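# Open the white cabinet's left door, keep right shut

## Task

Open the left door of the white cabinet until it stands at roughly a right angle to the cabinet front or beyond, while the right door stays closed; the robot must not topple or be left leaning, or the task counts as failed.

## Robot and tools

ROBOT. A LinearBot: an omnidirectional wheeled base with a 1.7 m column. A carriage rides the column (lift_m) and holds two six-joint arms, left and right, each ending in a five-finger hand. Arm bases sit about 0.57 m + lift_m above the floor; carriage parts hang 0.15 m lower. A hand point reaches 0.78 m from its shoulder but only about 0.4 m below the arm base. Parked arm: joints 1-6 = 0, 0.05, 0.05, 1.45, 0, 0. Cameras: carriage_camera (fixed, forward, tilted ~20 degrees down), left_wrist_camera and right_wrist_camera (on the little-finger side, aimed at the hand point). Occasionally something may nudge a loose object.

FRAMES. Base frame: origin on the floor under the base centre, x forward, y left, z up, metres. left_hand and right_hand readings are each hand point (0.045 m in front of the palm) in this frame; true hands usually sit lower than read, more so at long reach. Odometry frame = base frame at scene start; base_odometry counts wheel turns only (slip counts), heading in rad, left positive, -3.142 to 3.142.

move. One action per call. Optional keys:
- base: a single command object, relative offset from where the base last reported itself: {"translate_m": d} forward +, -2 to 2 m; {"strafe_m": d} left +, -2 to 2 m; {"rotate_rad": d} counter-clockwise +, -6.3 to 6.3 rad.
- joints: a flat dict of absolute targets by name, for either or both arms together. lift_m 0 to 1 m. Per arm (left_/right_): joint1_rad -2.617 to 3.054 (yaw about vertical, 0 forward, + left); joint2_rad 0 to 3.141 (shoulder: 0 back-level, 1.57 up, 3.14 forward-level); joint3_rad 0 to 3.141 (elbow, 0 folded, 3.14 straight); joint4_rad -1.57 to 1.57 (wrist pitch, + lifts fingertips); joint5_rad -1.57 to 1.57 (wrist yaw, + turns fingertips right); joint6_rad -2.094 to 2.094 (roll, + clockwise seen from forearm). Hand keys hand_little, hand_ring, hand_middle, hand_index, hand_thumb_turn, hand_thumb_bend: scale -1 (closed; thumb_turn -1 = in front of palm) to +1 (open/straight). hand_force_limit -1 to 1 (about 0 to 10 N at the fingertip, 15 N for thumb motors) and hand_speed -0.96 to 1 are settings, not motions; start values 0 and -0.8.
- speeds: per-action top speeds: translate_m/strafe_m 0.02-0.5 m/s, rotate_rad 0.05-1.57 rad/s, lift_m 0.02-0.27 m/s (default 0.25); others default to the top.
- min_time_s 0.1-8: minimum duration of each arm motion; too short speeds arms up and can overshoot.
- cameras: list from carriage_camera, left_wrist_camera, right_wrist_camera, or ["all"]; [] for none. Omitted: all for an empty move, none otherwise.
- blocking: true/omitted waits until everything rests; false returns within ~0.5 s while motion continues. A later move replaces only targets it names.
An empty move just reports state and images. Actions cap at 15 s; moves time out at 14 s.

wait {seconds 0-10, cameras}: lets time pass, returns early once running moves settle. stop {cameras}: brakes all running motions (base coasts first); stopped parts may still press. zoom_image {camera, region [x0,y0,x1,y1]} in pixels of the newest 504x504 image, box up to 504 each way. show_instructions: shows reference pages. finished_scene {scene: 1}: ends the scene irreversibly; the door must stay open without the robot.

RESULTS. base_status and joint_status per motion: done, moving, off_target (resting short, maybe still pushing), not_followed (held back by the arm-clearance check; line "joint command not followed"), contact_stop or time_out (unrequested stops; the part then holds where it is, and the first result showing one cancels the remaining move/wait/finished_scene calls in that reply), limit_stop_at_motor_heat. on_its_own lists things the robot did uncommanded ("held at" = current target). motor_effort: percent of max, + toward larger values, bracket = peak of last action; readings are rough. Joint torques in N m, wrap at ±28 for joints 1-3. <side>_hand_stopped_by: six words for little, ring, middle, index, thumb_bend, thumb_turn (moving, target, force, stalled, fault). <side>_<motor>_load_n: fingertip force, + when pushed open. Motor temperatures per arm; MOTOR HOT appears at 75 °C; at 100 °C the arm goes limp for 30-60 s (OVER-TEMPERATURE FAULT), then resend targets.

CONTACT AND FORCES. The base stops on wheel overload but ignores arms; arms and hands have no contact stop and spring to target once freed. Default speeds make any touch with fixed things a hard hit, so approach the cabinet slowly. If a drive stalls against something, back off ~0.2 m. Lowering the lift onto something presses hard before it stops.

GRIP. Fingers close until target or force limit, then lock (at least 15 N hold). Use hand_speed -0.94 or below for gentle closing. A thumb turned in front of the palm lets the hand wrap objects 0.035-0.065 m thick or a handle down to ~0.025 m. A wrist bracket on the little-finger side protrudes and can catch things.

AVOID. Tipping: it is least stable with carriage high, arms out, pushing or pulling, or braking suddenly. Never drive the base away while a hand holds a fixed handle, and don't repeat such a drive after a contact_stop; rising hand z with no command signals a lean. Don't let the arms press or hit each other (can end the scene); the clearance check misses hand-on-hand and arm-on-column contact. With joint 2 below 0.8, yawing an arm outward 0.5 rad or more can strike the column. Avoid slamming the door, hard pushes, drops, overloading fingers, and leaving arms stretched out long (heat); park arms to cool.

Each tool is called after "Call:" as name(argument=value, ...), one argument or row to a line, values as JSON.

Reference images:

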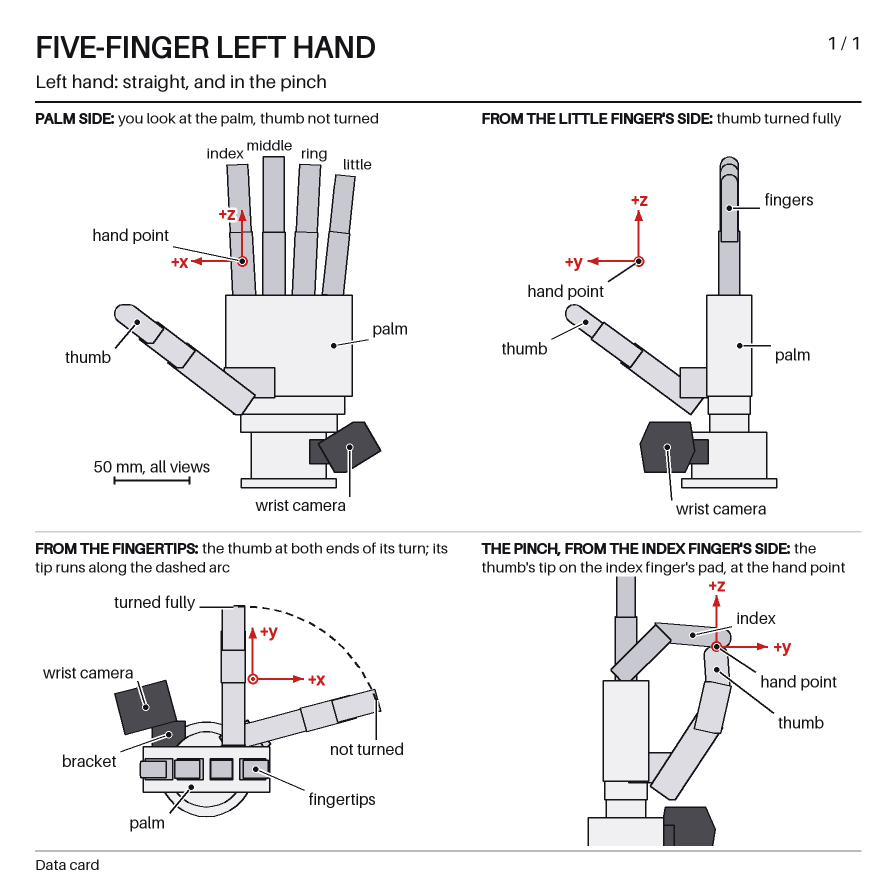

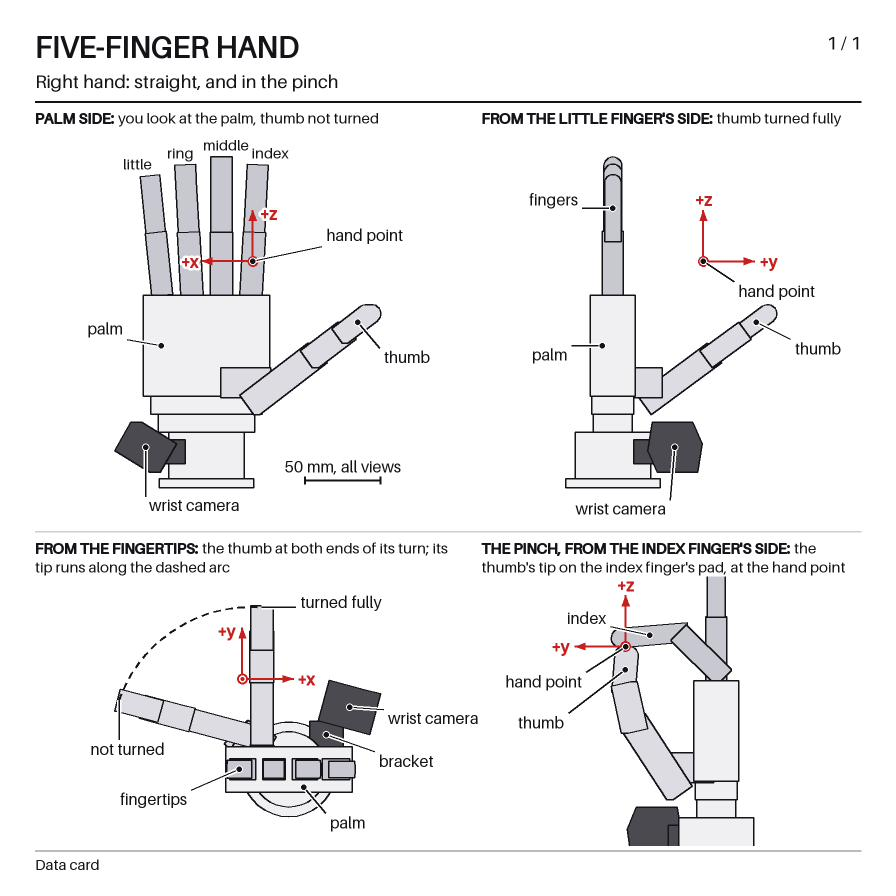

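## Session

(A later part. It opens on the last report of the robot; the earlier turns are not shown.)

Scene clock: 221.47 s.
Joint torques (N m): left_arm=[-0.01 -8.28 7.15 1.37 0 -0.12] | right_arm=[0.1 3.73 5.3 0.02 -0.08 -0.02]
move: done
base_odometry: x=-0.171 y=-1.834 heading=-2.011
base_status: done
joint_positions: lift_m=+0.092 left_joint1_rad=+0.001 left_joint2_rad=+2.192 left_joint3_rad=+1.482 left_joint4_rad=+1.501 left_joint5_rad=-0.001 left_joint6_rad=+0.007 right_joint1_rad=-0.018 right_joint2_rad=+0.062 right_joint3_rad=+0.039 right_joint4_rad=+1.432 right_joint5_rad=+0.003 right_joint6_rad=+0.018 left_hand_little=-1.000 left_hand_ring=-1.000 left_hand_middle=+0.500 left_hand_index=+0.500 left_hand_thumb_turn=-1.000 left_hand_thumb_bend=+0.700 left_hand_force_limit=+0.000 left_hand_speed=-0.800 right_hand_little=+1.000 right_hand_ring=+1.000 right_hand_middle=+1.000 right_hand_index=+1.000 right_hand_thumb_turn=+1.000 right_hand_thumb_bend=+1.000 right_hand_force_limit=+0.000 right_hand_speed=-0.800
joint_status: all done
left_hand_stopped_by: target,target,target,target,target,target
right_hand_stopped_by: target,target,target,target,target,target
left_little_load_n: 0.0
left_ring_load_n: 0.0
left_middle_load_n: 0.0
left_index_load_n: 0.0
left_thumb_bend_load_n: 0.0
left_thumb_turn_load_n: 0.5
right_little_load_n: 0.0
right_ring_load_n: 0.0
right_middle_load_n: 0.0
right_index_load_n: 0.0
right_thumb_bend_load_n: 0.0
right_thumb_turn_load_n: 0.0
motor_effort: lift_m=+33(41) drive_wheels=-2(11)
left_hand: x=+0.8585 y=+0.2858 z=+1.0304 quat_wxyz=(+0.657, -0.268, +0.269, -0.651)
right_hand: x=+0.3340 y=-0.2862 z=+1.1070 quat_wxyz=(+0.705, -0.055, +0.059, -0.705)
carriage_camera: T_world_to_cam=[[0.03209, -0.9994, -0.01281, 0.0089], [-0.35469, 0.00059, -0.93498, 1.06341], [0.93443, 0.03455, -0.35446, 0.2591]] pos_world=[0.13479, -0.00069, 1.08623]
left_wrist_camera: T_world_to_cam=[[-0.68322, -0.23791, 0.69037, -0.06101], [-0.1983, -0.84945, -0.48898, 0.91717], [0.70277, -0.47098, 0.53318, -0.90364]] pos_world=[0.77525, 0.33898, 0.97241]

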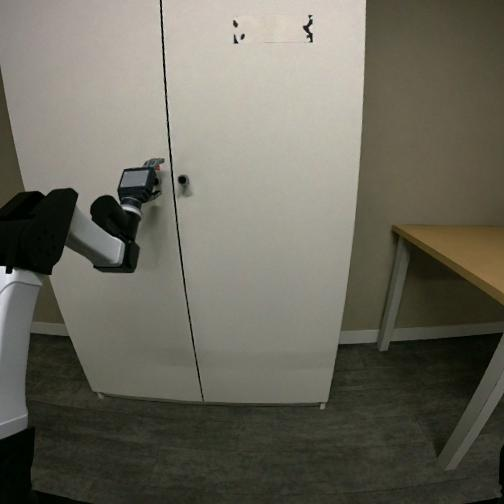

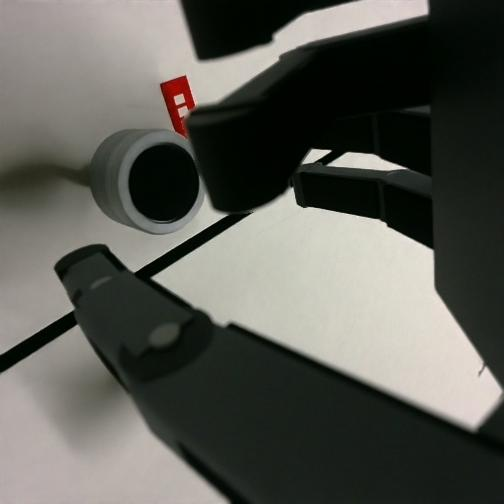

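Call:
move(
  base={"translate_m": 0.045},
  speeds={"translate_m": 0.04},
  cameras=["carriage_camera", "left_wrist_camera"],
)

Call:
zoom_image(
  camera="carriage_camera",
  region=[110, 120, 210, 220],
)

Scene clock: 231.13 s.
Joint torques (N m): left_arm=[-0.2 -6.46 10.41 0.53 -0.12 0.1] | right_arm=[0.09 3.79 5.24 0.02 -0.08 -0.02]
move: done
base_odometry: x=-0.190 y=-1.874 heading=-2.011
base_status: done
joint_positions: lift_m=+0.092 left_joint1_rad=+0.004 left_joint2_rad=+2.173 left_joint3_rad=+1.436 left_joint4_rad=+1.566 left_joint5_rad=+0.013 left_joint6_rad=-0.012 right_joint1_rad=-0.018 right_joint2_rad=+0.062 right_joint3_rad=+0.039 right_joint4_rad=+1.430 right_joint5_rad=+0.003 right_joint6_rad=+0.018 left_hand_little=-1.000 left_hand_ring=-1.000 left_hand_middle=+0.498 left_hand_index=+0.500 left_hand_thumb_turn=-1.000 left_hand_thumb_bend=+0.700 left_hand_force_limit=+0.000 left_hand_speed=-0.800 right_hand_little=+1.000 right_hand_ring=+1.000 right_hand_middle=+1.000 right_hand_index=+1.000 right_hand_thumb_turn=+1.000 right_hand_thumb_bend=+1.000 right_hand_force_limit=+0.000 right_hand_speed=-0.800
joint_status: not commanded
left_hand_stopped_by: target,target,target,target,target,target
right_hand_stopped_by: target,target,target,target,target,target
left_little_load_n: 0.0
left_ring_load_n: 0.0
left_middle_load_n: -20.0
left_index_load_n: 0.0
left_thumb_bend_load_n: 0.5
left_thumb_turn_load_n: 0.0
right_little_load_n: 0.0
right_ring_load_n: 0.0
right_middle_load_n: 0.5
right_index_load_n: 0.0
right_thumb_bend_load_n: 0.0
right_thumb_turn_load_n: 0.0
motor_effort: lift_m=+37(37) drive_wheels=+17(21)
left_hand: x=+0.8449 y=+0.2839 z=+1.0352 quat_wxyz=(+0.655, -0.254, +0.258, -0.663)
right_hand: x=+0.3343 y=-0.2862 z=+1.1066 quat_wxyz=(+0.704, -0.055, +0.060, -0.705)
carriage_camera: T_world_to_cam=[[0.03209, -0.9994, -0.01281, 0.00889], [-0.35469, 0.00059, -0.93498, 1.06313], [0.93443, 0.03455, -0.35446, 0.259]] pos_world=[0.13479, -0.00069, 1.08593]
left_wrist_camera: T_world_to_cam=[[-0.71295, -0.22132, 0.66537, -0.02783], [-0.19757, -0.84704, -0.49345, 0.91852], [0.6728, -0.48326, 0.56017, -0.89676]] pos_world=[0.76498, 0.33849, 0.9741]

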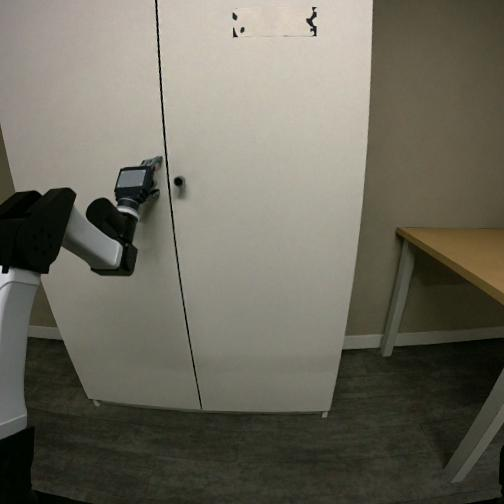

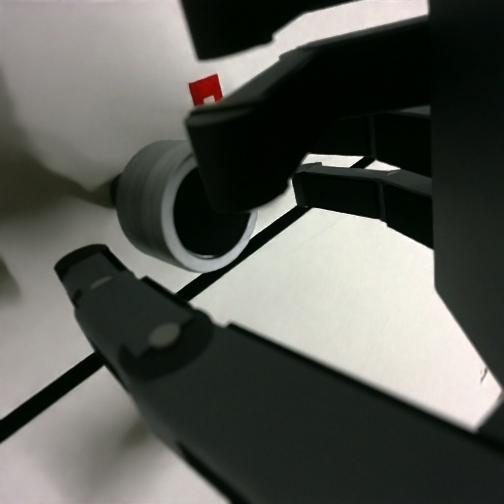

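Scaled by 5.040 from the camera's image (finer frame: 720x720).

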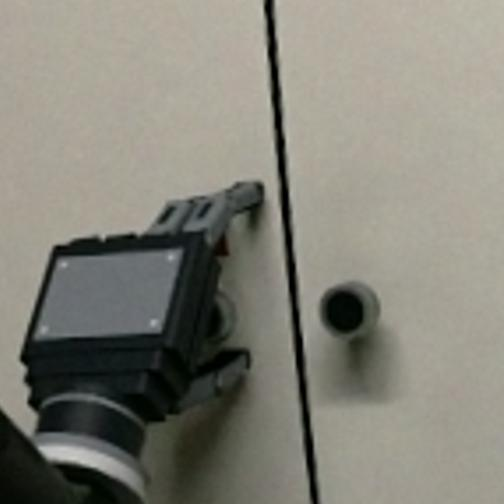

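Call:
move(
  base={"translate_m": -0.025},
  speeds={"translate_m": 0.05},
)

Call:
move(
  joints={"lift_m": 0.097, "left_hand_index": 0.22, "left_hand_middle": 0.18},
  cameras=["left_wrist_camera"],
)

Call:
move(
  base={"translate_m": 0.015},
  speeds={"translate_m": 0.04},
  cameras=["carriage_camera", "left_wrist_camera"],
)

Scene clock: 255.47 s.
Joint torques (N m): left_arm=[-0.2 -8.14 7.21 1.29 -0.09 0.03] | right_arm=[0.1 3.74 5.22 0.04 -0.08 -0.02]
move: done
base_odometry: x=-0.180 y=-1.851 heading=-2.011
base_status: done
joint_positions: lift_m=+0.092 left_joint1_rad=+0.004 left_joint2_rad=+2.191 left_joint3_rad=+1.479 left_joint4_rad=+1.510 left_joint5_rad=+0.008 left_joint6_rad=-0.009 right_joint1_rad=-0.018 right_joint2_rad=+0.062 right_joint3_rad=+0.039 right_joint4_rad=+1.431 right_joint5_rad=+0.003 right_joint6_rad=+0.018 left_hand_little=-1.000 left_hand_ring=-1.000 left_hand_middle=+0.500 left_hand_index=+0.500 left_hand_thumb_turn=-1.000 left_hand_thumb_bend=+0.700 left_hand_force_limit=+0.000 left_hand_speed=-0.800 right_hand_little=+1.000 right_hand_ring=+1.000 right_hand_middle=+1.000 right_hand_index=+1.000 right_hand_thumb_turn=+1.000 right_hand_thumb_bend=+1.000 right_hand_force_limit=+0.000 right_hand_speed=-0.800
joint_status: not commanded
left_hand_stopped_by: target,target,target,target,target,target
right_hand_stopped_by: target,target,target,target,target,target
left_little_load_n: 0.0
left_ring_load_n: 0.0
left_middle_load_n: 0.0
left_index_load_n: 0.0
left_thumb_bend_load_n: 0.0
left_thumb_turn_load_n: 0.0
right_little_load_n: 0.0
right_ring_load_n: 0.0
right_middle_load_n: 0.0
right_index_load_n: 0.0
right_thumb_bend_load_n: 0.0
right_thumb_turn_load_n: 0.0
motor_effort: lift_m=+35(37) drive_wheels=+2(12)
left_hand: x=+0.8567 y=+0.2853 z=+1.0311 quat_wxyz=(+0.652, -0.266, +0.267, -0.657)
right_hand: x=+0.3341 y=-0.2862 z=+1.1068 quat_wxyz=(+0.705, -0.055, +0.059, -0.705)
pictures: none

Scene clock: 256.53 s.
Joint torques (N m): left_arm=[-0.18 -8.32 7.05 1.36 -0.1 0.03] | right_arm=[0.09 3.79 5.24 0.01 -0.08 -0.03]
move: done
base_odometry: x=-0.180 y=-1.851 heading=-2.011
base_status: not commanded
joint_positions: lift_m=+0.097 left_joint1_rad=+0.004 left_joint2_rad=+2.193 left_joint3_rad=+1.483 left_joint4_rad=+1.504 left_joint5_rad=+0.007 left_joint6_rad=-0.008 right_joint1_rad=-0.018 right_joint2_rad=+0.062 right_joint3_rad=+0.039 right_joint4_rad=+1.432 right_joint5_rad=+0.003 right_joint6_rad=+0.018 left_hand_little=-1.000 left_hand_ring=-1.000 left_hand_middle=+0.180 left_hand_index=+0.220 left_hand_thumb_turn=-1.000 left_hand_thumb_bend=+0.700 left_hand_force_limit=+0.000 left_hand_speed=-0.800 right_hand_little=+1.000 right_hand_ring=+1.000 right_hand_middle=+1.000 right_hand_index=+1.000 right_hand_thumb_turn=+1.000 right_hand_thumb_bend=+1.000 right_hand_force_limit=+0.000 right_hand_speed=-0.800
joint_status: all done
left_hand_stopped_by: target,target,target,target,target,target
right_hand_stopped_by: target,target,target,target,target,target
left_little_load_n: 0.0
left_ring_load_n: 0.0
left_middle_load_n: 0.0
left_index_load_n: 0.0
left_thumb_bend_load_n: 0.0
left_thumb_turn_load_n: 0.0
right_little_load_n: 0.0
right_ring_load_n: 0.0
right_middle_load_n: 0.0
right_index_load_n: 0.0
right_thumb_bend_load_n: 0.0
right_thumb_turn_load_n: 0.0
motor_effort: lift_m=+34(38) drive_wheels=+1(2)
left_hand: x=+0.8580 y=+0.2854 z=+1.0353 quat_wxyz=(+0.652, -0.267, +0.269, -0.657)
right_hand: x=+0.3340 y=-0.2862 z=+1.1120 quat_wxyz=(+0.705, -0.055, +0.059, -0.705)
left_wrist_camera: T_world_to_cam=[[-0.68739, -0.22511, 0.69052, -0.0651], [-0.20911, -0.84916, -0.48498, 0.92422], [0.69554, -0.47776, 0.53663, -0.90162]] pos_world=[0.77562, 0.33939, 0.97702]

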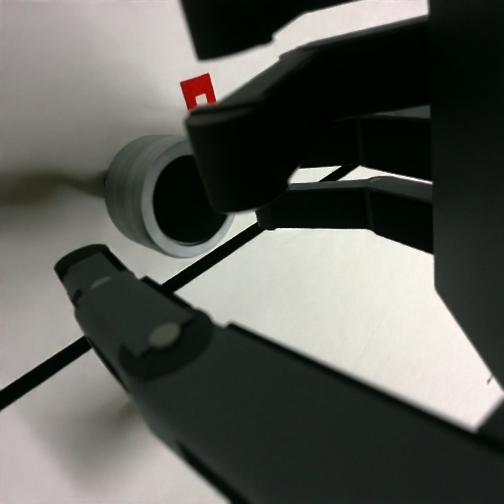

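Scene clock: 257.43 s.
Joint torques (N m): left_arm=[-0.27 -8.57 7.8 0.67 -0.13 0.01] | right_arm=[0.1 3.77 5.24 0.03 -0.08 -0.03]
move: done
base_odometry: x=-0.186 y=-1.865 heading=-2.010
base_status: done
joint_positions: lift_m=+0.097 left_joint1_rad=+0.004 left_joint2_rad=+2.197 left_joint3_rad=+1.473 left_joint4_rad=+1.551 left_joint5_rad=+0.008 left_joint6_rad=-0.008 right_joint1_rad=-0.018 right_joint2_rad=+0.062 right_joint3_rad=+0.039 right_joint4_rad=+1.431 right_joint5_rad=+0.003 right_joint6_rad=+0.018 left_hand_little=-1.000 left_hand_ring=-1.000 left_hand_middle=+0.178 left_hand_index=+0.220 left_hand_thumb_turn=-1.000 left_hand_thumb_bend=+0.700 left_hand_force_limit=+0.000 left_hand_speed=-0.800 right_hand_little=+1.000 right_hand_ring=+1.000 right_hand_middle=+1.000 right_hand_index=+1.000 right_hand_thumb_turn=+1.000 right_hand_thumb_bend=+1.000 right_hand_force_limit=+0.000 right_hand_speed=-0.800
joint_status: not commanded
left_hand_stopped_by: target,target,target,target,target,target
right_hand_stopped_by: target,target,target,target,target,target
left_little_load_n: 0.0
left_ring_load_n: 0.0
left_middle_load_n: -14.0
left_index_load_n: 0.0
left_thumb_bend_load_n: 0.0
left_thumb_turn_load_n: 0.0
right_little_load_n: 0.0
right_ring_load_n: 0.0
right_middle_load_n: 0.0
right_index_load_n: 0.0
right_thumb_bend_load_n: 0.0
right_thumb_turn_load_n: 0.0
motor_effort: lift_m=+34(34) drive_wheels=+5(10)
left_hand: x=+0.8521 y=+0.2853 z=+1.0392 quat_wxyz=(+0.656, -0.256, +0.258, -0.661)
right_hand: x=+0.3342 y=-0.2862 z=+1.1119 quat_wxyz=(+0.704, -0.055, +0.060, -0.705)
carriage_camera: T_world_to_cam=[[0.03209, -0.9994, -0.01281, 0.00896], [-0.35469, 0.00059, -0.93498, 1.06799], [0.93443, 0.03455, -0.35446, 0.26084]] pos_world=[0.13479, -0.00069, 1.09113]
left_wrist_camera: T_world_to_cam=[[-0.71, -0.22523, 0.66721, -0.02834], [-0.19316, -0.84884, -0.49209, 0.91843], [0.67719, -0.47826, 0.55918, -0.9073]] pos_world=[0.77169, 0.33929, 0.9782]

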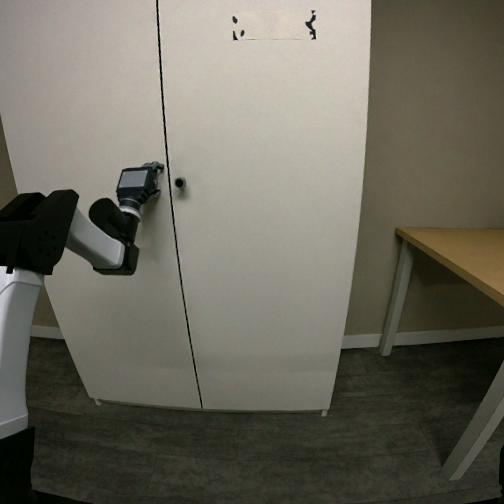

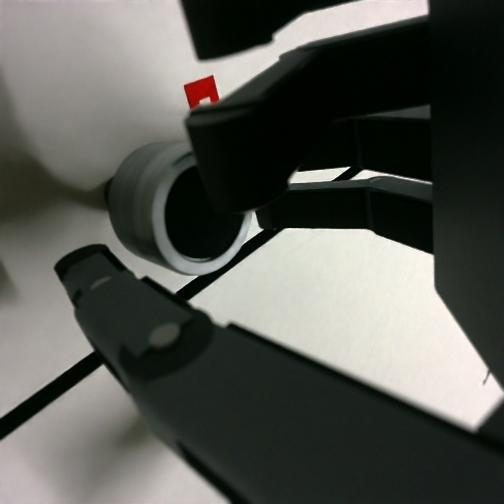

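Call:
move(
  base={"translate_m": -0.03},
  speeds={"translate_m": 0.06},
)

Call:
move(
  joints={"lift_m": 0.038, "left_joint2_rad": 2.275, "left_joint3_rad": 1.715, "left_joint4_rad": 1.54, "left_hand_index": 0.2, "left_hand_middle": 0.13, "left_hand_thumb_bend": 0.75},
  speeds={"lift_m": 0.08},
  min_time_s=1.5,
  cameras=["carriage_camera", "left_wrist_camera"],
)

Scene clock: 288.63 s.
Joint torques (N m): left_arm=[-0.23 -8.65 7.28 1.34 -0.08 0.01] | right_arm=[0.1 3.74 5.29 -0.02 -0.08 -0.02]
move: done
base_odometry: x=-0.173 y=-1.838 heading=-2.011
base_status: done
joint_positions: lift_m=+0.097 left_joint1_rad=+0.004 left_joint2_rad=+2.198 left_joint3_rad=+1.478 left_joint4_rad=+1.507 left_joint5_rad=+0.007 left_joint6_rad=-0.008 right_joint1_rad=-0.018 right_joint2_rad=+0.062 right_joint3_rad=+0.039 right_joint4_rad=+1.434 right_joint5_rad=+0.003 right_joint6_rad=+0.018 left_hand_little=-1.000 left_hand_ring=-1.000 left_hand_middle=+0.180 left_hand_index=+0.220 left_hand_thumb_turn=-1.000 left_hand_thumb_bend=+0.700 left_hand_force_limit=+0.000 left_hand_speed=-0.800 right_hand_little=+1.000 right_hand_ring=+1.000 right_hand_middle=+1.000 right_hand_index=+1.000 right_hand_thumb_turn=+1.000 right_hand_thumb_bend=+1.000 right_hand_force_limit=+0.000 right_hand_speed=-0.800
joint_status: not commanded
left_hand_stopped_by: target,target,target,target,target,target
right_hand_stopped_by: target,target,target,target,target,target
left_little_load_n: 0.0
left_ring_load_n: 0.0
left_middle_load_n: 0.0
left_index_load_n: 0.0
left_thumb_bend_load_n: 0.0
left_thumb_turn_load_n: 0.0
right_little_load_n: 0.0
right_ring_load_n: 0.0
right_middle_load_n: 0.0
right_index_load_n: 0.0
right_thumb_bend_load_n: 0.0
right_thumb_turn_load_n: 0.0
motor_effort: lift_m=+34(34) drive_wheels=+3(7)
left_hand: x=+0.8588 y=+0.2854 z=+1.0310 quat_wxyz=(+0.651, -0.269, +0.271, -0.656)
right_hand: x=+0.3335 y=-0.2862 z=+1.1122 quat_wxyz=(+0.705, -0.054, +0.059, -0.705)
pictures: none

Scene clock: 290.43 s.
Joint torques (N m): left_arm=[-0.23 -7.99 7.41 1.14 -0.09 0.03] | right_arm=[0.12 3.73 5.24 0 -0.08 -0.02]
move: done
base_odometry: x=-0.173 y=-1.838 heading=-2.011
base_status: not commanded
joint_positions: lift_m=+0.038 left_joint1_rad=+0.004 left_joint2_rad=+2.260 left_joint3_rad=+1.692 left_joint4_rad=+1.535 left_joint5_rad=+0.006 left_joint6_rad=-0.008 right_joint1_rad=-0.018 right_joint2_rad=+0.062 right_joint3_rad=+0.039 right_joint4_rad=+1.432 right_joint5_rad=+0.003 right_joint6_rad=+0.018 left_hand_little=-1.000 left_hand_ring=-1.000 left_hand_middle=+0.130 left_hand_index=+0.200 left_hand_thumb_turn=-1.000 left_hand_thumb_bend=+0.750 left_hand_force_limit=+0.000 left_hand_speed=-0.800 right_hand_little=+1.000 right_hand_ring=+1.000 right_hand_middle=+1.000 right_hand_index=+1.000 right_hand_thumb_turn=+1.000 right_hand_thumb_bend=+1.000 right_hand_force_limit=+0.000 right_hand_speed=-0.800
joint_status: all done
left_hand_stopped_by: target,target,target,target,target,target
right_hand_stopped_by: target,target,target,target,target,target
left_little_load_n: 0.0
left_ring_load_n: 0.0
left_middle_load_n: 0.0
left_index_load_n: 0.0
left_thumb_bend_load_n: 0.0
left_thumb_turn_load_n: 0.0
right_little_load_n: 0.0
right_ring_load_n: 0.0
right_middle_load_n: 0.0
right_index_load_n: 0.0
right_thumb_bend_load_n: 0.0
right_thumb_turn_load_n: 0.0
motor_effort: lift_m=+35(36) drive_wheels=-1(3)
left_hand: x=+0.8569 y=+0.2856 z=+1.0360 quat_wxyz=(+0.673, -0.210, +0.211, -0.677)
right_hand: x=+0.3339 y=-0.2862 z=+1.0530 quat_wxyz=(+0.705, -0.055, +0.059, -0.705)
carriage_camera: T_world_to_cam=[[0.03209, -0.9994, -0.01281, 0.00821], [-0.35469, 0.00059, -0.93498, 1.01283], [0.93443, 0.03455, -0.35446, 0.23993]] pos_world=[0.13479, -0.00069, 1.03213]
left_wrist_camera: T_world_to_cam=[[-0.79579, -0.22557, 0.562, 0.15993], [-0.12217, -0.84915, -0.51382, 0.87978], [0.59312, -0.47756, 0.64819, -0.92901]] pos_world=[0.78577, 0.33949, 0.96434]

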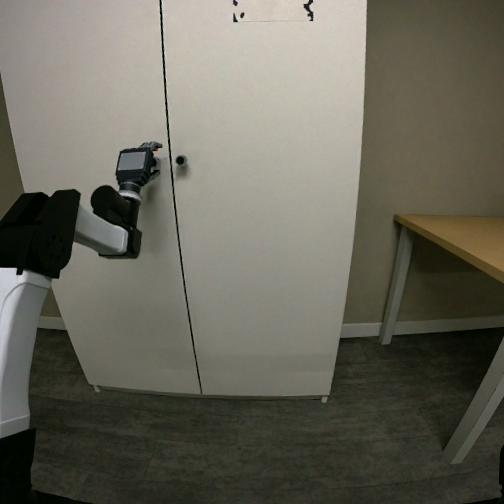

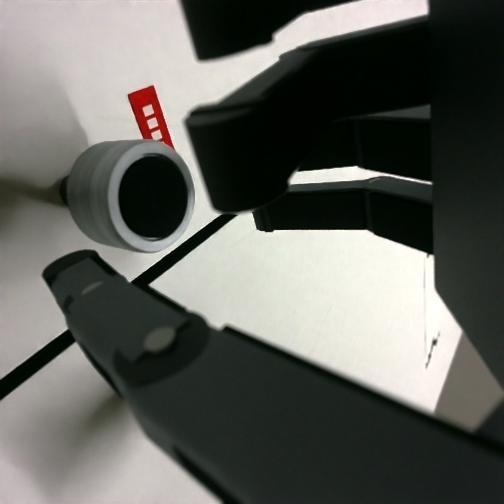

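Call:
move(
  base={"translate_m": 0.03},
  speeds={"translate_m": 0.03},
  cameras=["left_wrist_camera"],
)

Scene clock: 296.67 s.
Joint torques (N m): left_arm=[-0.23 -8.43 7.39 0.84 -0.09 0] | right_arm=[0.09 3.79 5.29 0.02 -0.08 -0.03]
move: done
base_odometry: x=-0.186 y=-1.865 heading=-2.010
base_status: done
joint_positions: lift_m=+0.038 left_joint1_rad=+0.004 left_joint2_rad=+2.266 left_joint3_rad=+1.693 left_joint4_rad=+1.555 left_joint5_rad=+0.006 left_joint6_rad=-0.008 right_joint1_rad=-0.018 right_joint2_rad=+0.062 right_joint3_rad=+0.039 right_joint4_rad=+1.432 right_joint5_rad=+0.003 right_joint6_rad=+0.018 left_hand_little=-1.000 left_hand_ring=-1.000 left_hand_middle=+0.130 left_hand_index=+0.200 left_hand_thumb_turn=-1.000 left_hand_thumb_bend=+0.750 left_hand_force_limit=+0.000 left_hand_speed=-0.800 right_hand_little=+1.000 right_hand_ring=+1.000 right_hand_middle=+1.000 right_hand_index=+1.000 right_hand_thumb_turn=+1.000 right_hand_thumb_bend=+1.000 right_hand_force_limit=+0.000 right_hand_speed=-0.800
joint_status: not commanded
left_hand_stopped_by: target,target,target,target,target,target
right_hand_stopped_by: target,target,target,target,target,target
left_little_load_n: 0.0
left_ring_load_n: 0.0
left_middle_load_n: -4.0
left_index_load_n: 0.0
left_thumb_bend_load_n: 0.0
left_thumb_turn_load_n: 0.0
right_little_load_n: 0.0
right_ring_load_n: 0.0
right_middle_load_n: 0.0
right_index_load_n: 0.0
right_thumb_bend_load_n: 0.0
right_thumb_turn_load_n: 0.0
motor_effort: lift_m=+34(35) drive_wheels=+2(10)
left_hand: x=+0.8548 y=+0.2856 z=+1.0370 quat_wxyz=(+0.675, -0.204, +0.206, -0.679)
right_hand: x=+0.3340 y=-0.2862 z=+1.0529 quat_wxyz=(+0.705, -0.055, +0.059, -0.705)
left_wrist_camera: T_world_to_cam=[[-0.80445, -0.22563, 0.5495, 0.178], [-0.11416, -0.84908, -0.51578, 0.87523], [0.58295, -0.47765, 0.65729, -0.92915]] pos_world=[0.78476, 0.33949, 0.96433]

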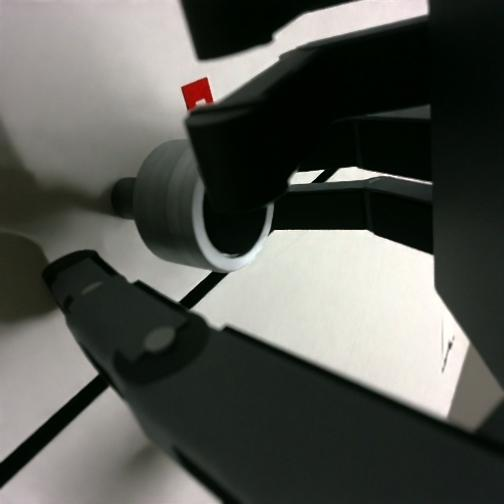

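Call:
move(
  joints={"left_hand_speed": -0.92, "left_hand_force_limit": 0.0, "left_hand_index": -0.4, "left_hand_middle": -0.4, "left_hand_thumb_bend": -0.3},
  cameras=["carriage_camera", "left_wrist_camera"],
)

Call:
zoom_image(
  camera="carriage_camera",
  region=[110, 120, 210, 220],
)

Scene clock: 306.67 s.
Joint torques (N m): left_arm=[-0.29 -8.58 6.71 1.22 -0.1 0] | right_arm=[0.1 3.77 5.27 0.01 -0.08 -0.02]
move: off_target
base_odometry: x=-0.186 y=-1.865 heading=-2.010
base_status: not commanded
joint_positions: lift_m=+0.038 left_joint1_rad=+0.004 left_joint2_rad=+2.266 left_joint3_rad=+1.703 left_joint4_rad=+1.527 left_joint5_rad=+0.006 left_joint6_rad=-0.005 right_joint1_rad=-0.018 right_joint2_rad=+0.062 right_joint3_rad=+0.039 right_joint4_rad=+1.432 right_joint5_rad=+0.003 right_joint6_rad=+0.018 left_hand_little=-1.000 left_hand_ring=-1.000 left_hand_middle=-0.234 left_hand_index=-0.400 left_hand_thumb_turn=-1.000 left_hand_thumb_bend=+0.425 left_hand_force_limit=+0.000 left_hand_speed=-0.920 right_hand_little=+1.000 right_hand_ring=+1.000 right_hand_middle=+1.000 right_hand_index=+1.000 right_hand_thumb_turn=+1.000 right_hand_thumb_bend=+1.000 right_hand_force_limit=+0.000 right_hand_speed=-0.800
joint_status: left_hand_middle off_target (ended at -0.234, target -0.400); left_hand_thumb_bend off_target (ended at +0.425, target -0.300); the others done
left_hand_stopped_by: target,target,force,target,force,target
right_hand_stopped_by: target,target,target,target,target,target
left_little_load_n: 0.0
left_ring_load_n: 0.0
left_middle_load_n: 7.5
left_index_load_n: 0.0
left_thumb_bend_load_n: 7.5
left_thumb_turn_load_n: 1.5
right_little_load_n: 0.0
right_ring_load_n: 0.0
right_middle_load_n: 0.0
right_index_load_n: 0.0
right_thumb_bend_load_n: 0.0
right_thumb_turn_load_n: 0.0
motor_effort: lift_m=+34(35) drive_wheels=+2(2)
left_hand: x=+0.8590 y=+0.2859 z=+1.0358 quat_wxyz=(+0.674, -0.210, +0.212, -0.676)
right_hand: x=+0.3340 y=-0.2862 z=+1.0529 quat_wxyz=(+0.705, -0.055, +0.059, -0.705)
carriage_camera: T_world_to_cam=[[0.03209, -0.9994, -0.01281, 0.00821], [-0.35469, 0.00059, -0.93498, 1.01283], [0.93443, 0.03455, -0.35446, 0.23993]] pos_world=[0.13479, -0.00069, 1.03213]
left_wrist_camera: T_world_to_cam=[[-0.79396, -0.22889, 0.56324, 0.15977], [-0.12041, -0.84887, -0.5147, 0.87957], [0.59593, -0.47647, 0.64641, -0.93085]] pos_world=[0.78748, 0.33969, 0.96444]

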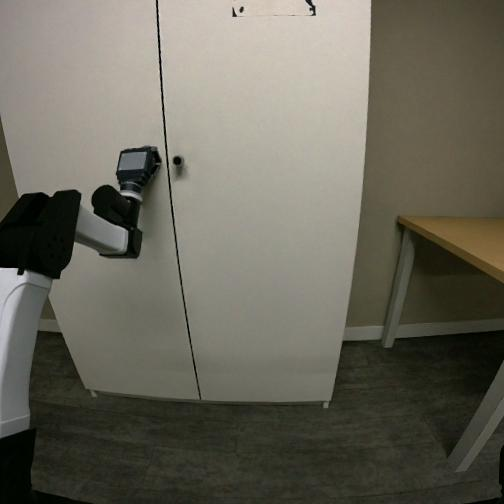

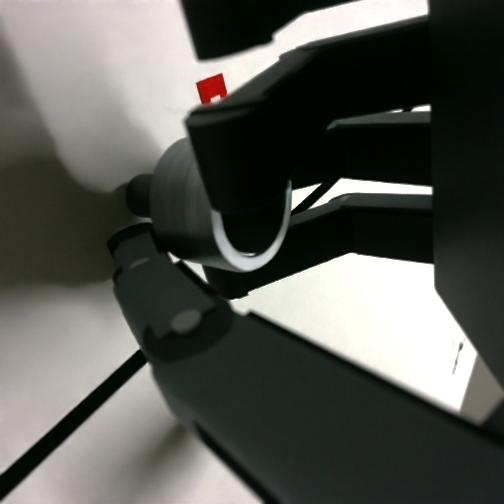

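Scaled by 5.040 from the camera's image (finer frame: 720x720).

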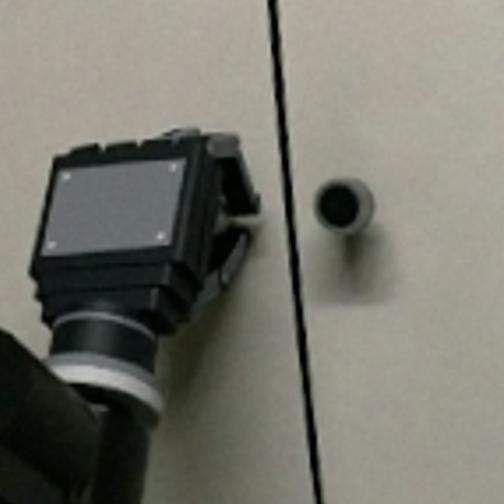

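Call:
move(
  joints={"left_hand_force_limit": 0.6, "left_hand_middle": -0.5, "left_hand_thumb_bend": -0.4},
)

Call:
move(
  base={"translate_m": -0.03},
  speeds={"translate_m": 0.03},
  cameras=["carriage_camera", "left_wrist_camera"],
)

Scene clock: 313.90 s.
Joint torques (N m): left_arm=[-0.24 -8.5 6.61 1.23 -0.06 -0.03] | right_arm=[0.09 3.75 5.27 0.01 -0.07 -0.02]
move: off_target
base_odometry: x=-0.186 y=-1.865 heading=-2.010
base_status: not commanded
joint_positions: lift_m=+0.038 left_joint1_rad=+0.004 left_joint2_rad=+2.266 left_joint3_rad=+1.703 left_joint4_rad=+1.526 left_joint5_rad=+0.006 left_joint6_rad=-0.002 right_joint1_rad=-0.018 right_joint2_rad=+0.062 right_joint3_rad=+0.039 right_joint4_rad=+1.432 right_joint5_rad=+0.003 right_joint6_rad=+0.018 left_hand_little=-1.000 left_hand_ring=-1.000 left_hand_middle=-0.239 left_hand_index=-0.400 left_hand_thumb_turn=-1.000 left_hand_thumb_bend=+0.369 left_hand_force_limit=+0.600 left_hand_speed=-0.920 right_hand_little=+1.000 right_hand_ring=+1.000 right_hand_middle=+1.000 right_hand_index=+1.000 right_hand_thumb_turn=+1.000 right_hand_thumb_bend=+1.000 right_hand_force_limit=+0.000 right_hand_speed=-0.800
joint_status: left_hand_middle off_target (ended at -0.239, target -0.500); left_hand_thumb_bend off_target (ended at +0.369, target -0.400); the others done
left_hand_stopped_by: target,target,force,target,force,target
right_hand_stopped_by: target,target,target,target,target,target
left_little_load_n: 0.0
left_ring_load_n: 0.0
left_middle_load_n: 9.5
left_index_load_n: 0.0
left_thumb_bend_load_n: 12.0
left_thumb_turn_load_n: 2.5
right_little_load_n: 0.0
right_ring_load_n: 0.0
right_middle_load_n: 0.0
right_index_load_n: 0.0
right_thumb_bend_load_n: 0.0
right_thumb_turn_load_n: 0.0
motor_effort: lift_m=+35(35) drive_wheels=+2(2)
left_hand: x=+0.8593 y=+0.2861 z=+1.0355 quat_wxyz=(+0.675, -0.210, +0.213, -0.675)
right_hand: x=+0.3340 y=-0.2862 z=+1.0529 quat_wxyz=(+0.705, -0.055, +0.059, -0.705)
pictures: none

Scene clock: 315.40 s.
Joint torques (N m): left_arm=[-0.2 -8.91 5.64 1.3 -0.02 -0.06] | right_arm=[0.1 3.75 5.24 -0.03 -0.07 -0.03]
move: done
base_odometry: x=-0.173 y=-1.838 heading=-2.011
base_status: done
joint_positions: lift_m=+0.038 left_joint1_rad=+0.004 left_joint2_rad=+2.270 left_joint3_rad=+1.715 left_joint4_rad=+1.519 left_joint5_rad=+0.001 left_joint6_rad=+0.000 right_joint1_rad=-0.018 right_joint2_rad=+0.062 right_joint3_rad=+0.039 right_joint4_rad=+1.432 right_joint5_rad=+0.003 right_joint6_rad=+0.018 left_hand_little=-1.000 left_hand_ring=-1.000 left_hand_middle=-0.239 left_hand_index=-0.400 left_hand_thumb_turn=-1.000 left_hand_thumb_bend=+0.369 left_hand_force_limit=+0.600 left_hand_speed=-0.920 right_hand_little=+1.000 right_hand_ring=+1.000 right_hand_middle=+1.000 right_hand_index=+1.000 right_hand_thumb_turn=+1.000 right_hand_thumb_bend=+1.000 right_hand_force_limit=+0.000 right_hand_speed=-0.800
joint_status: not commanded
left_hand_stopped_by: target,target,force,target,force,target
right_hand_stopped_by: target,target,target,target,target,target
left_little_load_n: 0.0
left_ring_load_n: -0.5
left_middle_load_n: 4.5
left_index_load_n: 0.0
left_thumb_bend_load_n: 8.5
left_thumb_turn_load_n: 5.0
right_little_load_n: 0.0
right_ring_load_n: -0.5
right_middle_load_n: 0.0
right_index_load_n: 0.0
right_thumb_bend_load_n: 0.0
right_thumb_turn_load_n: 0.0
motor_effort: lift_m=+35(35) drive_wheels=+3(8)
left_hand: x=+0.8606 y=+0.2871 z=+1.0372 quat_wxyz=(+0.676, -0.211, +0.211, -0.674)
right_hand: x=+0.3338 y=-0.2862 z=+1.0530 quat_wxyz=(+0.705, -0.055, +0.059, -0.705)
carriage_camera: T_world_to_cam=[[0.03209, -0.9994, -0.01281, 0.00821], [-0.35469, 0.00059, -0.93498, 1.01283], [0.93443, 0.03455, -0.35446, 0.23993]] pos_world=[0.13479, -0.00069, 1.03213]
left_wrist_camera: T_world_to_cam=[[-0.79249, -0.2333, 0.56349, 0.16034], [-0.11499, -0.85021, -0.51374, 0.87624], [0.59894, -0.47193, 0.64696, -0.93659]] pos_world=[0.78879, 0.34039, 0.96574]

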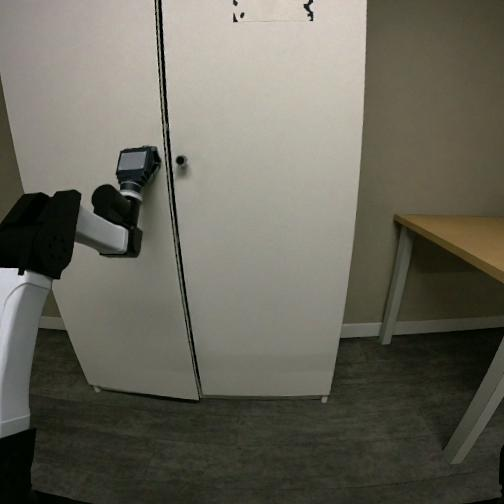

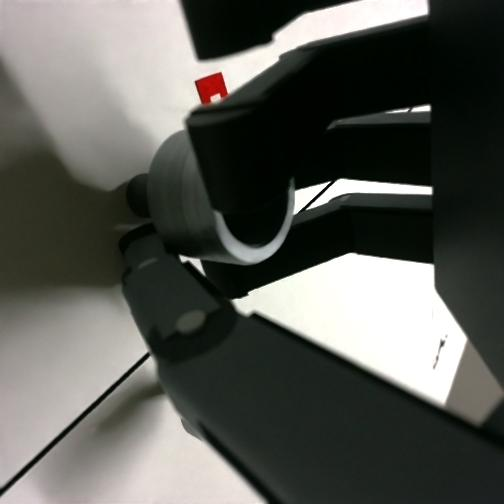

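Call:
move(
  base={"translate_m": -0.05},
  speeds={"translate_m": 0.04},
  cameras=["carriage_camera", "left_wrist_camera"],
)

Scene clock: 321.27 s.
Joint torques (N m): left_arm=[-0.39 -8.83 5.74 1.3 0.14 -0.1] | right_arm=[0.09 3.77 5.22 0.02 -0.08 -0.03]
move: done
base_odometry: x=-0.152 y=-1.793 heading=-2.011
base_status: done
joint_positions: lift_m=+0.038 left_joint1_rad=+0.006 left_joint2_rad=+2.270 left_joint3_rad=+1.715 left_joint4_rad=+1.521 left_joint5_rad=-0.018 left_joint6_rad=+0.004 right_joint1_rad=-0.018 right_joint2_rad=+0.062 right_joint3_rad=+0.039 right_joint4_rad=+1.433 right_joint5_rad=+0.003 right_joint6_rad=+0.018 left_hand_little=-1.000 left_hand_ring=-1.000 left_hand_middle=-0.239 left_hand_index=-0.400 left_hand_thumb_turn=-1.000 left_hand_thumb_bend=+0.369 left_hand_force_limit=+0.600 left_hand_speed=-0.920 right_hand_little=+1.000 right_hand_ring=+1.000 right_hand_middle=+1.000 right_hand_index=+1.000 right_hand_thumb_turn=+1.000 right_hand_thumb_bend=+1.000 right_hand_force_limit=+0.000 right_hand_speed=-0.800
joint_status: not commanded
left_hand_stopped_by: target,target,force,target,force,target
right_hand_stopped_by: target,target,target,target,target,target
left_little_load_n: 0.0
left_ring_load_n: 0.0
left_middle_load_n: 2.0
left_index_load_n: 0.0
left_thumb_bend_load_n: 5.0
left_thumb_turn_load_n: 4.5
right_little_load_n: 0.0
right_ring_load_n: 0.0
right_middle_load_n: 0.0
right_index_load_n: 0.0
right_thumb_bend_load_n: 0.0
right_thumb_turn_load_n: 0.0
motor_effort: lift_m=+35(35) drive_wheels=-3(12)
left_hand: x=+0.8606 y=+0.2920 z=+1.0381 quat_wxyz=(+0.680, -0.217, +0.204, -0.670)
right_hand: x=+0.3337 y=-0.2862 z=+1.0530 quat_wxyz=(+0.705, -0.055, +0.059, -0.705)
carriage_camera: T_world_to_cam=[[0.03209, -0.9994, -0.01281, 0.00821], [-0.35469, 0.00059, -0.93498, 1.01283], [0.93443, 0.03455, -0.35446, 0.23993]] pos_world=[0.13479, -0.00069, 1.03213]
left_wrist_camera: T_world_to_cam=[[-0.79008, -0.23838, 0.56475, 0.15907], [-0.10026, -0.85864, -0.50268, 0.85916], [0.60474, -0.45378, 0.6545, -0.95296]] pos_world=[0.78811, 0.34319, 0.96576]

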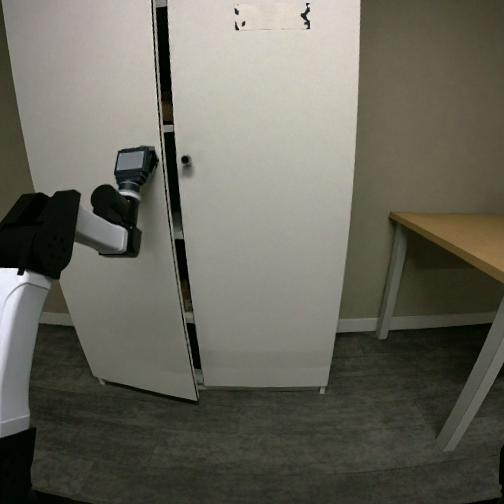

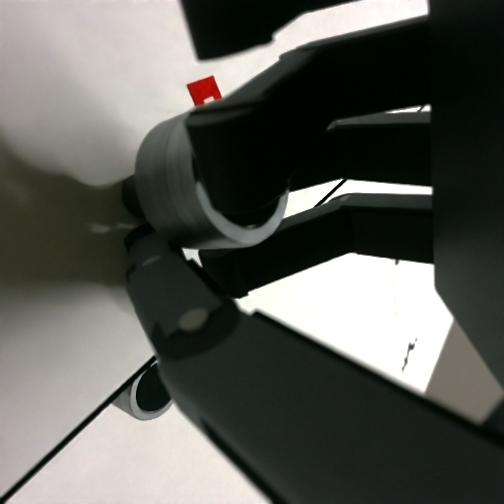

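Call:
move(
  base={"strafe_m": 0.015},
  speeds={"strafe_m": 0.03},
)

Call:
move(
  base={"translate_m": -0.05},
  speeds={"translate_m": 0.04},
  cameras=["carriage_camera", "left_wrist_camera"],
)

Scene clock: 329.53 s.
Joint torques (N m): left_arm=[0.24 -9.01 5.71 1.29 -0.04 -0.08] | right_arm=[0.09 3.88 5.27 -0.01 -0.07 -0.03]
move: done
base_odometry: x=-0.139 y=-1.799 heading=-2.011
base_status: done
joint_positions: lift_m=+0.038 left_joint1_rad=-0.003 left_joint2_rad=+2.270 left_joint3_rad=+1.715 left_joint4_rad=+1.521 left_joint5_rad=+0.003 left_joint6_rad=+0.003 right_joint1_rad=-0.018 right_joint2_rad=+0.062 right_joint3_rad=+0.039 right_joint4_rad=+1.432 right_joint5_rad=+0.003 right_joint6_rad=+0.018 left_hand_little=-1.000 left_hand_ring=-1.000 left_hand_middle=-0.239 left_hand_index=-0.400 left_hand_thumb_turn=-1.000 left_hand_thumb_bend=+0.369 left_hand_force_limit=+0.600 left_hand_speed=-0.920 right_hand_little=+1.000 right_hand_ring=+1.000 right_hand_middle=+1.000 right_hand_index=+1.000 right_hand_thumb_turn=+1.000 right_hand_thumb_bend=+1.000 right_hand_force_limit=+0.000 right_hand_speed=-0.800
joint_status: not commanded
left_hand_stopped_by: target,target,force,target,force,target
right_hand_stopped_by: target,target,target,target,target,target
left_little_load_n: 0.0
left_ring_load_n: 0.0
left_middle_load_n: 2.0
left_index_load_n: 0.0
left_thumb_bend_load_n: 5.0
left_thumb_turn_load_n: 6.5
right_little_load_n: 0.0
right_ring_load_n: 0.0
right_middle_load_n: 0.0
right_index_load_n: 0.0
right_thumb_bend_load_n: 0.0
right_thumb_turn_load_n: 0.0
motor_effort: lift_m=+34(35) drive_wheels=-3(10)
left_hand: x=+0.8600 y=+0.2823 z=+1.0376 quat_wxyz=(+0.675, -0.209, +0.212, -0.676)
right_hand: x=+0.3338 y=-0.2862 z=+1.0530 quat_wxyz=(+0.705, -0.055, +0.059, -0.705)
pictures: none

Scene clock: 331.23 s.
Joint torques (N m): left_arm=[-0.35 -8.8 5.75 1.28 0.11 -0.07] | right_arm=[0.06 3.71 5.29 0.01 -0.07 -0.03]
move: done
base_odometry: x=-0.117 y=-1.754 heading=-2.011
base_status: done
joint_positions: lift_m=+0.038 left_joint1_rad=+0.005 left_joint2_rad=+2.270 left_joint3_rad=+1.715 left_joint4_rad=+1.520 left_joint5_rad=-0.015 left_joint6_rad=+0.003 right_joint1_rad=-0.018 right_joint2_rad=+0.062 right_joint3_rad=+0.039 right_joint4_rad=+1.432 right_joint5_rad=+0.003 right_joint6_rad=+0.018 left_hand_little=-1.000 left_hand_ring=-1.000 left_hand_middle=-0.239 left_hand_index=-0.400 left_hand_thumb_turn=-1.000 left_hand_thumb_bend=+0.367 left_hand_force_limit=+0.600 left_hand_speed=-0.920 right_hand_little=+1.000 right_hand_ring=+1.000 right_hand_middle=+1.000 right_hand_index=+1.000 right_hand_thumb_turn=+1.000 right_hand_thumb_bend=+1.000 right_hand_force_limit=+0.000 right_hand_speed=-0.800
joint_status: not commanded
left_hand_stopped_by: target,target,force,target,force,target
right_hand_stopped_by: target,target,target,target,target,target
left_little_load_n: 0.0
left_ring_load_n: 0.0
left_middle_load_n: 1.5
left_index_load_n: 0.0
left_thumb_bend_load_n: 3.0
left_thumb_turn_load_n: 1.5
right_little_load_n: 0.0
right_ring_load_n: 0.0
right_middle_load_n: 0.0
right_index_load_n: 0.0
right_thumb_bend_load_n: 0.0
right_thumb_turn_load_n: 0.0
motor_effort: lift_m=+34(35) drive_wheels=+0(7)
left_hand: x=+0.8608 y=+0.2910 z=+1.0377 quat_wxyz=(+0.679, -0.216, +0.206, -0.671)
right_hand: x=+0.3340 y=-0.2862 z=+1.0529 quat_wxyz=(+0.705, -0.055, +0.059, -0.705)
carriage_camera: T_world_to_cam=[[0.03209, -0.9994, -0.01281, 0.00821], [-0.35469, 0.00059, -0.93498, 1.01283], [0.93443, 0.03455, -0.35446, 0.23993]] pos_world=[0.13479, -0.00069, 1.03213]
left_wrist_camera: T_world_to_cam=[[-0.78994, -0.237, 0.56553, 0.15786], [-0.10356, -0.85747, -0.504, 0.86201], [0.60438, -0.45669, 0.65281, -0.95047]] pos_world=[0.78841, 0.34249, 0.96566]

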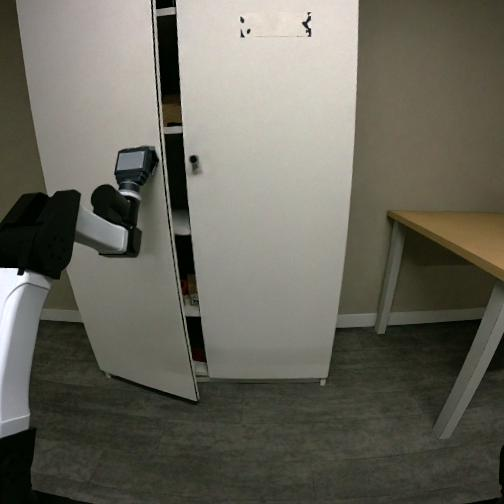

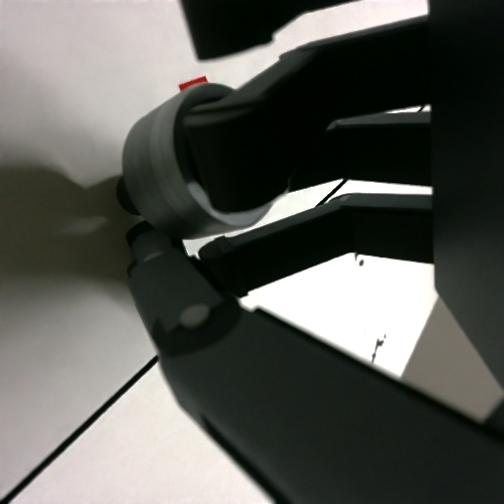

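Call:
move(
  base={"strafe_m": 0.018},
  speeds={"strafe_m": 0.03},
)

Call:
move(
  base={"translate_m": -0.05},
  speeds={"translate_m": 0.04},
  cameras=["carriage_camera", "left_wrist_camera"],
)

Scene clock: 335.33 s.
Joint torques (N m): left_arm=[0.61 -8.84 5.72 1.26 -0.21 -0.08] | right_arm=[0.08 3.74 5.23 -0.01 -0.09 -0.02]
move: done
base_odometry: x=-0.101 y=-1.762 heading=-2.011
base_status: done
joint_positions: lift_m=+0.038 left_joint1_rad=-0.007 left_joint2_rad=+2.270 left_joint3_rad=+1.715 left_joint4_rad=+1.521 left_joint5_rad=+0.014 left_joint6_rad=-0.001 right_joint1_rad=-0.018 right_joint2_rad=+0.062 right_joint3_rad=+0.039 right_joint4_rad=+1.432 right_joint5_rad=+0.003 right_joint6_rad=+0.018 left_hand_little=-1.000 left_hand_ring=-1.000 left_hand_middle=-0.240 left_hand_index=-0.400 left_hand_thumb_turn=-1.000 left_hand_thumb_bend=+0.367 left_hand_force_limit=+0.600 left_hand_speed=-0.920 right_hand_little=+1.000 right_hand_ring=+1.000 right_hand_middle=+1.000 right_hand_index=+1.000 right_hand_thumb_turn=+1.000 right_hand_thumb_bend=+1.000 right_hand_force_limit=+0.000 right_hand_speed=-0.800
joint_status: not commanded
left_hand_stopped_by: target,target,force,target,force,target
right_hand_stopped_by: target,target,target,target,target,target
left_little_load_n: 0.0
left_ring_load_n: 0.0
left_middle_load_n: 1.0
left_index_load_n: 0.0
left_thumb_bend_load_n: 2.5
left_thumb_turn_load_n: 3.5
right_little_load_n: 0.0
right_ring_load_n: 0.0
right_middle_load_n: 0.0
right_index_load_n: 0.0
right_thumb_bend_load_n: 0.0
right_thumb_turn_load_n: 0.0
motor_effort: lift_m=+34(35) drive_wheels=+1(6)
left_hand: x=+0.8596 y=+0.2777 z=+1.0374 quat_wxyz=(+0.671, -0.205, +0.216, -0.679)
right_hand: x=+0.3340 y=-0.2862 z=+1.0529 quat_wxyz=(+0.705, -0.055, +0.059, -0.705)
pictures: none

Scene clock: 337.03 s.
Joint torques (N m): left_arm=[0.64 -8.94 5.74 1.07 -0.1 -0.05] | right_arm=[0.09 3.73 5.23 0.01 -0.08 -0.02]
move: done
base_odometry: x=-0.079 y=-1.716 heading=-2.011
base_status: done
joint_positions: lift_m=+0.038 left_joint1_rad=-0.006 left_joint2_rad=+2.270 left_joint3_rad=+1.715 left_joint4_rad=+1.536 left_joint5_rad=+0.008 left_joint6_rad=-0.001 right_joint1_rad=-0.018 right_joint2_rad=+0.062 right_joint3_rad=+0.039 right_joint4_rad=+1.433 right_joint5_rad=+0.003 right_joint6_rad=+0.018 left_hand_little=-1.000 left_hand_ring=-1.000 left_hand_middle=-0.240 left_hand_index=-0.400 left_hand_thumb_turn=-1.000 left_hand_thumb_bend=+0.366 left_hand_force_limit=+0.600 left_hand_speed=-0.920 right_hand_little=+1.000 right_hand_ring=+1.000 right_hand_middle=+1.000 right_hand_index=+1.000 right_hand_thumb_turn=+1.000 right_hand_thumb_bend=+1.000 right_hand_force_limit=+0.000 right_hand_speed=-0.800
joint_status: not commanded
left_hand_stopped_by: target,target,force,target,force,target
right_hand_stopped_by: target,target,target,target,target,target
left_little_load_n: 0.0
left_ring_load_n: 0.0
left_middle_load_n: 0.0
left_index_load_n: 0.0
left_thumb_bend_load_n: 0.0
left_thumb_turn_load_n: 0.0
right_little_load_n: 0.0
right_ring_load_n: 0.0
right_middle_load_n: 0.0
right_index_load_n: 0.0
right_thumb_bend_load_n: 0.5
right_thumb_turn_load_n: 0.0
motor_effort: lift_m=+35(35) drive_wheels=+0(9)
left_hand: x=+0.8569 y=+0.2792 z=+1.0406 quat_wxyz=(+0.673, -0.202, +0.208, -0.680)
right_hand: x=+0.3336 y=-0.2862 z=+1.0531 quat_wxyz=(+0.705, -0.055, +0.059, -0.705)
carriage_camera: T_world_to_cam=[[0.03209, -0.9994, -0.01281, 0.00821], [-0.35469, 0.00059, -0.93498, 1.01283], [0.93443, 0.03455, -0.35446, 0.23993]] pos_world=[0.13479, -0.00069, 1.03213]
left_wrist_camera: T_world_to_cam=[[-0.80568, -0.22438, 0.54821, 0.17824], [-0.11845, -0.84576, -0.52025, 0.87933], [0.58039, -0.48409, 0.65483, -0.92919]] pos_world=[0.78705, 0.33389, 0.96822]

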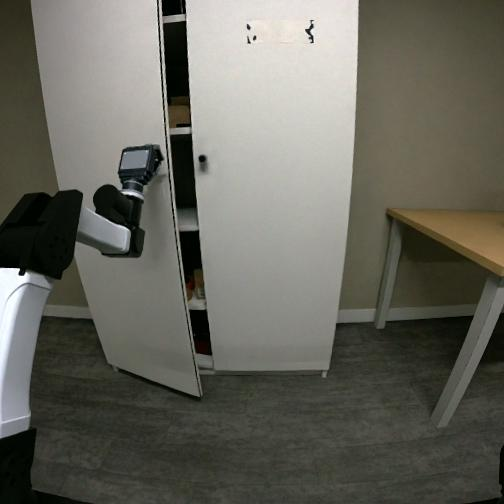

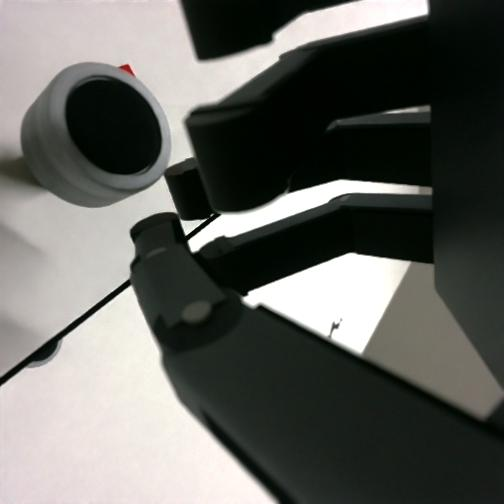

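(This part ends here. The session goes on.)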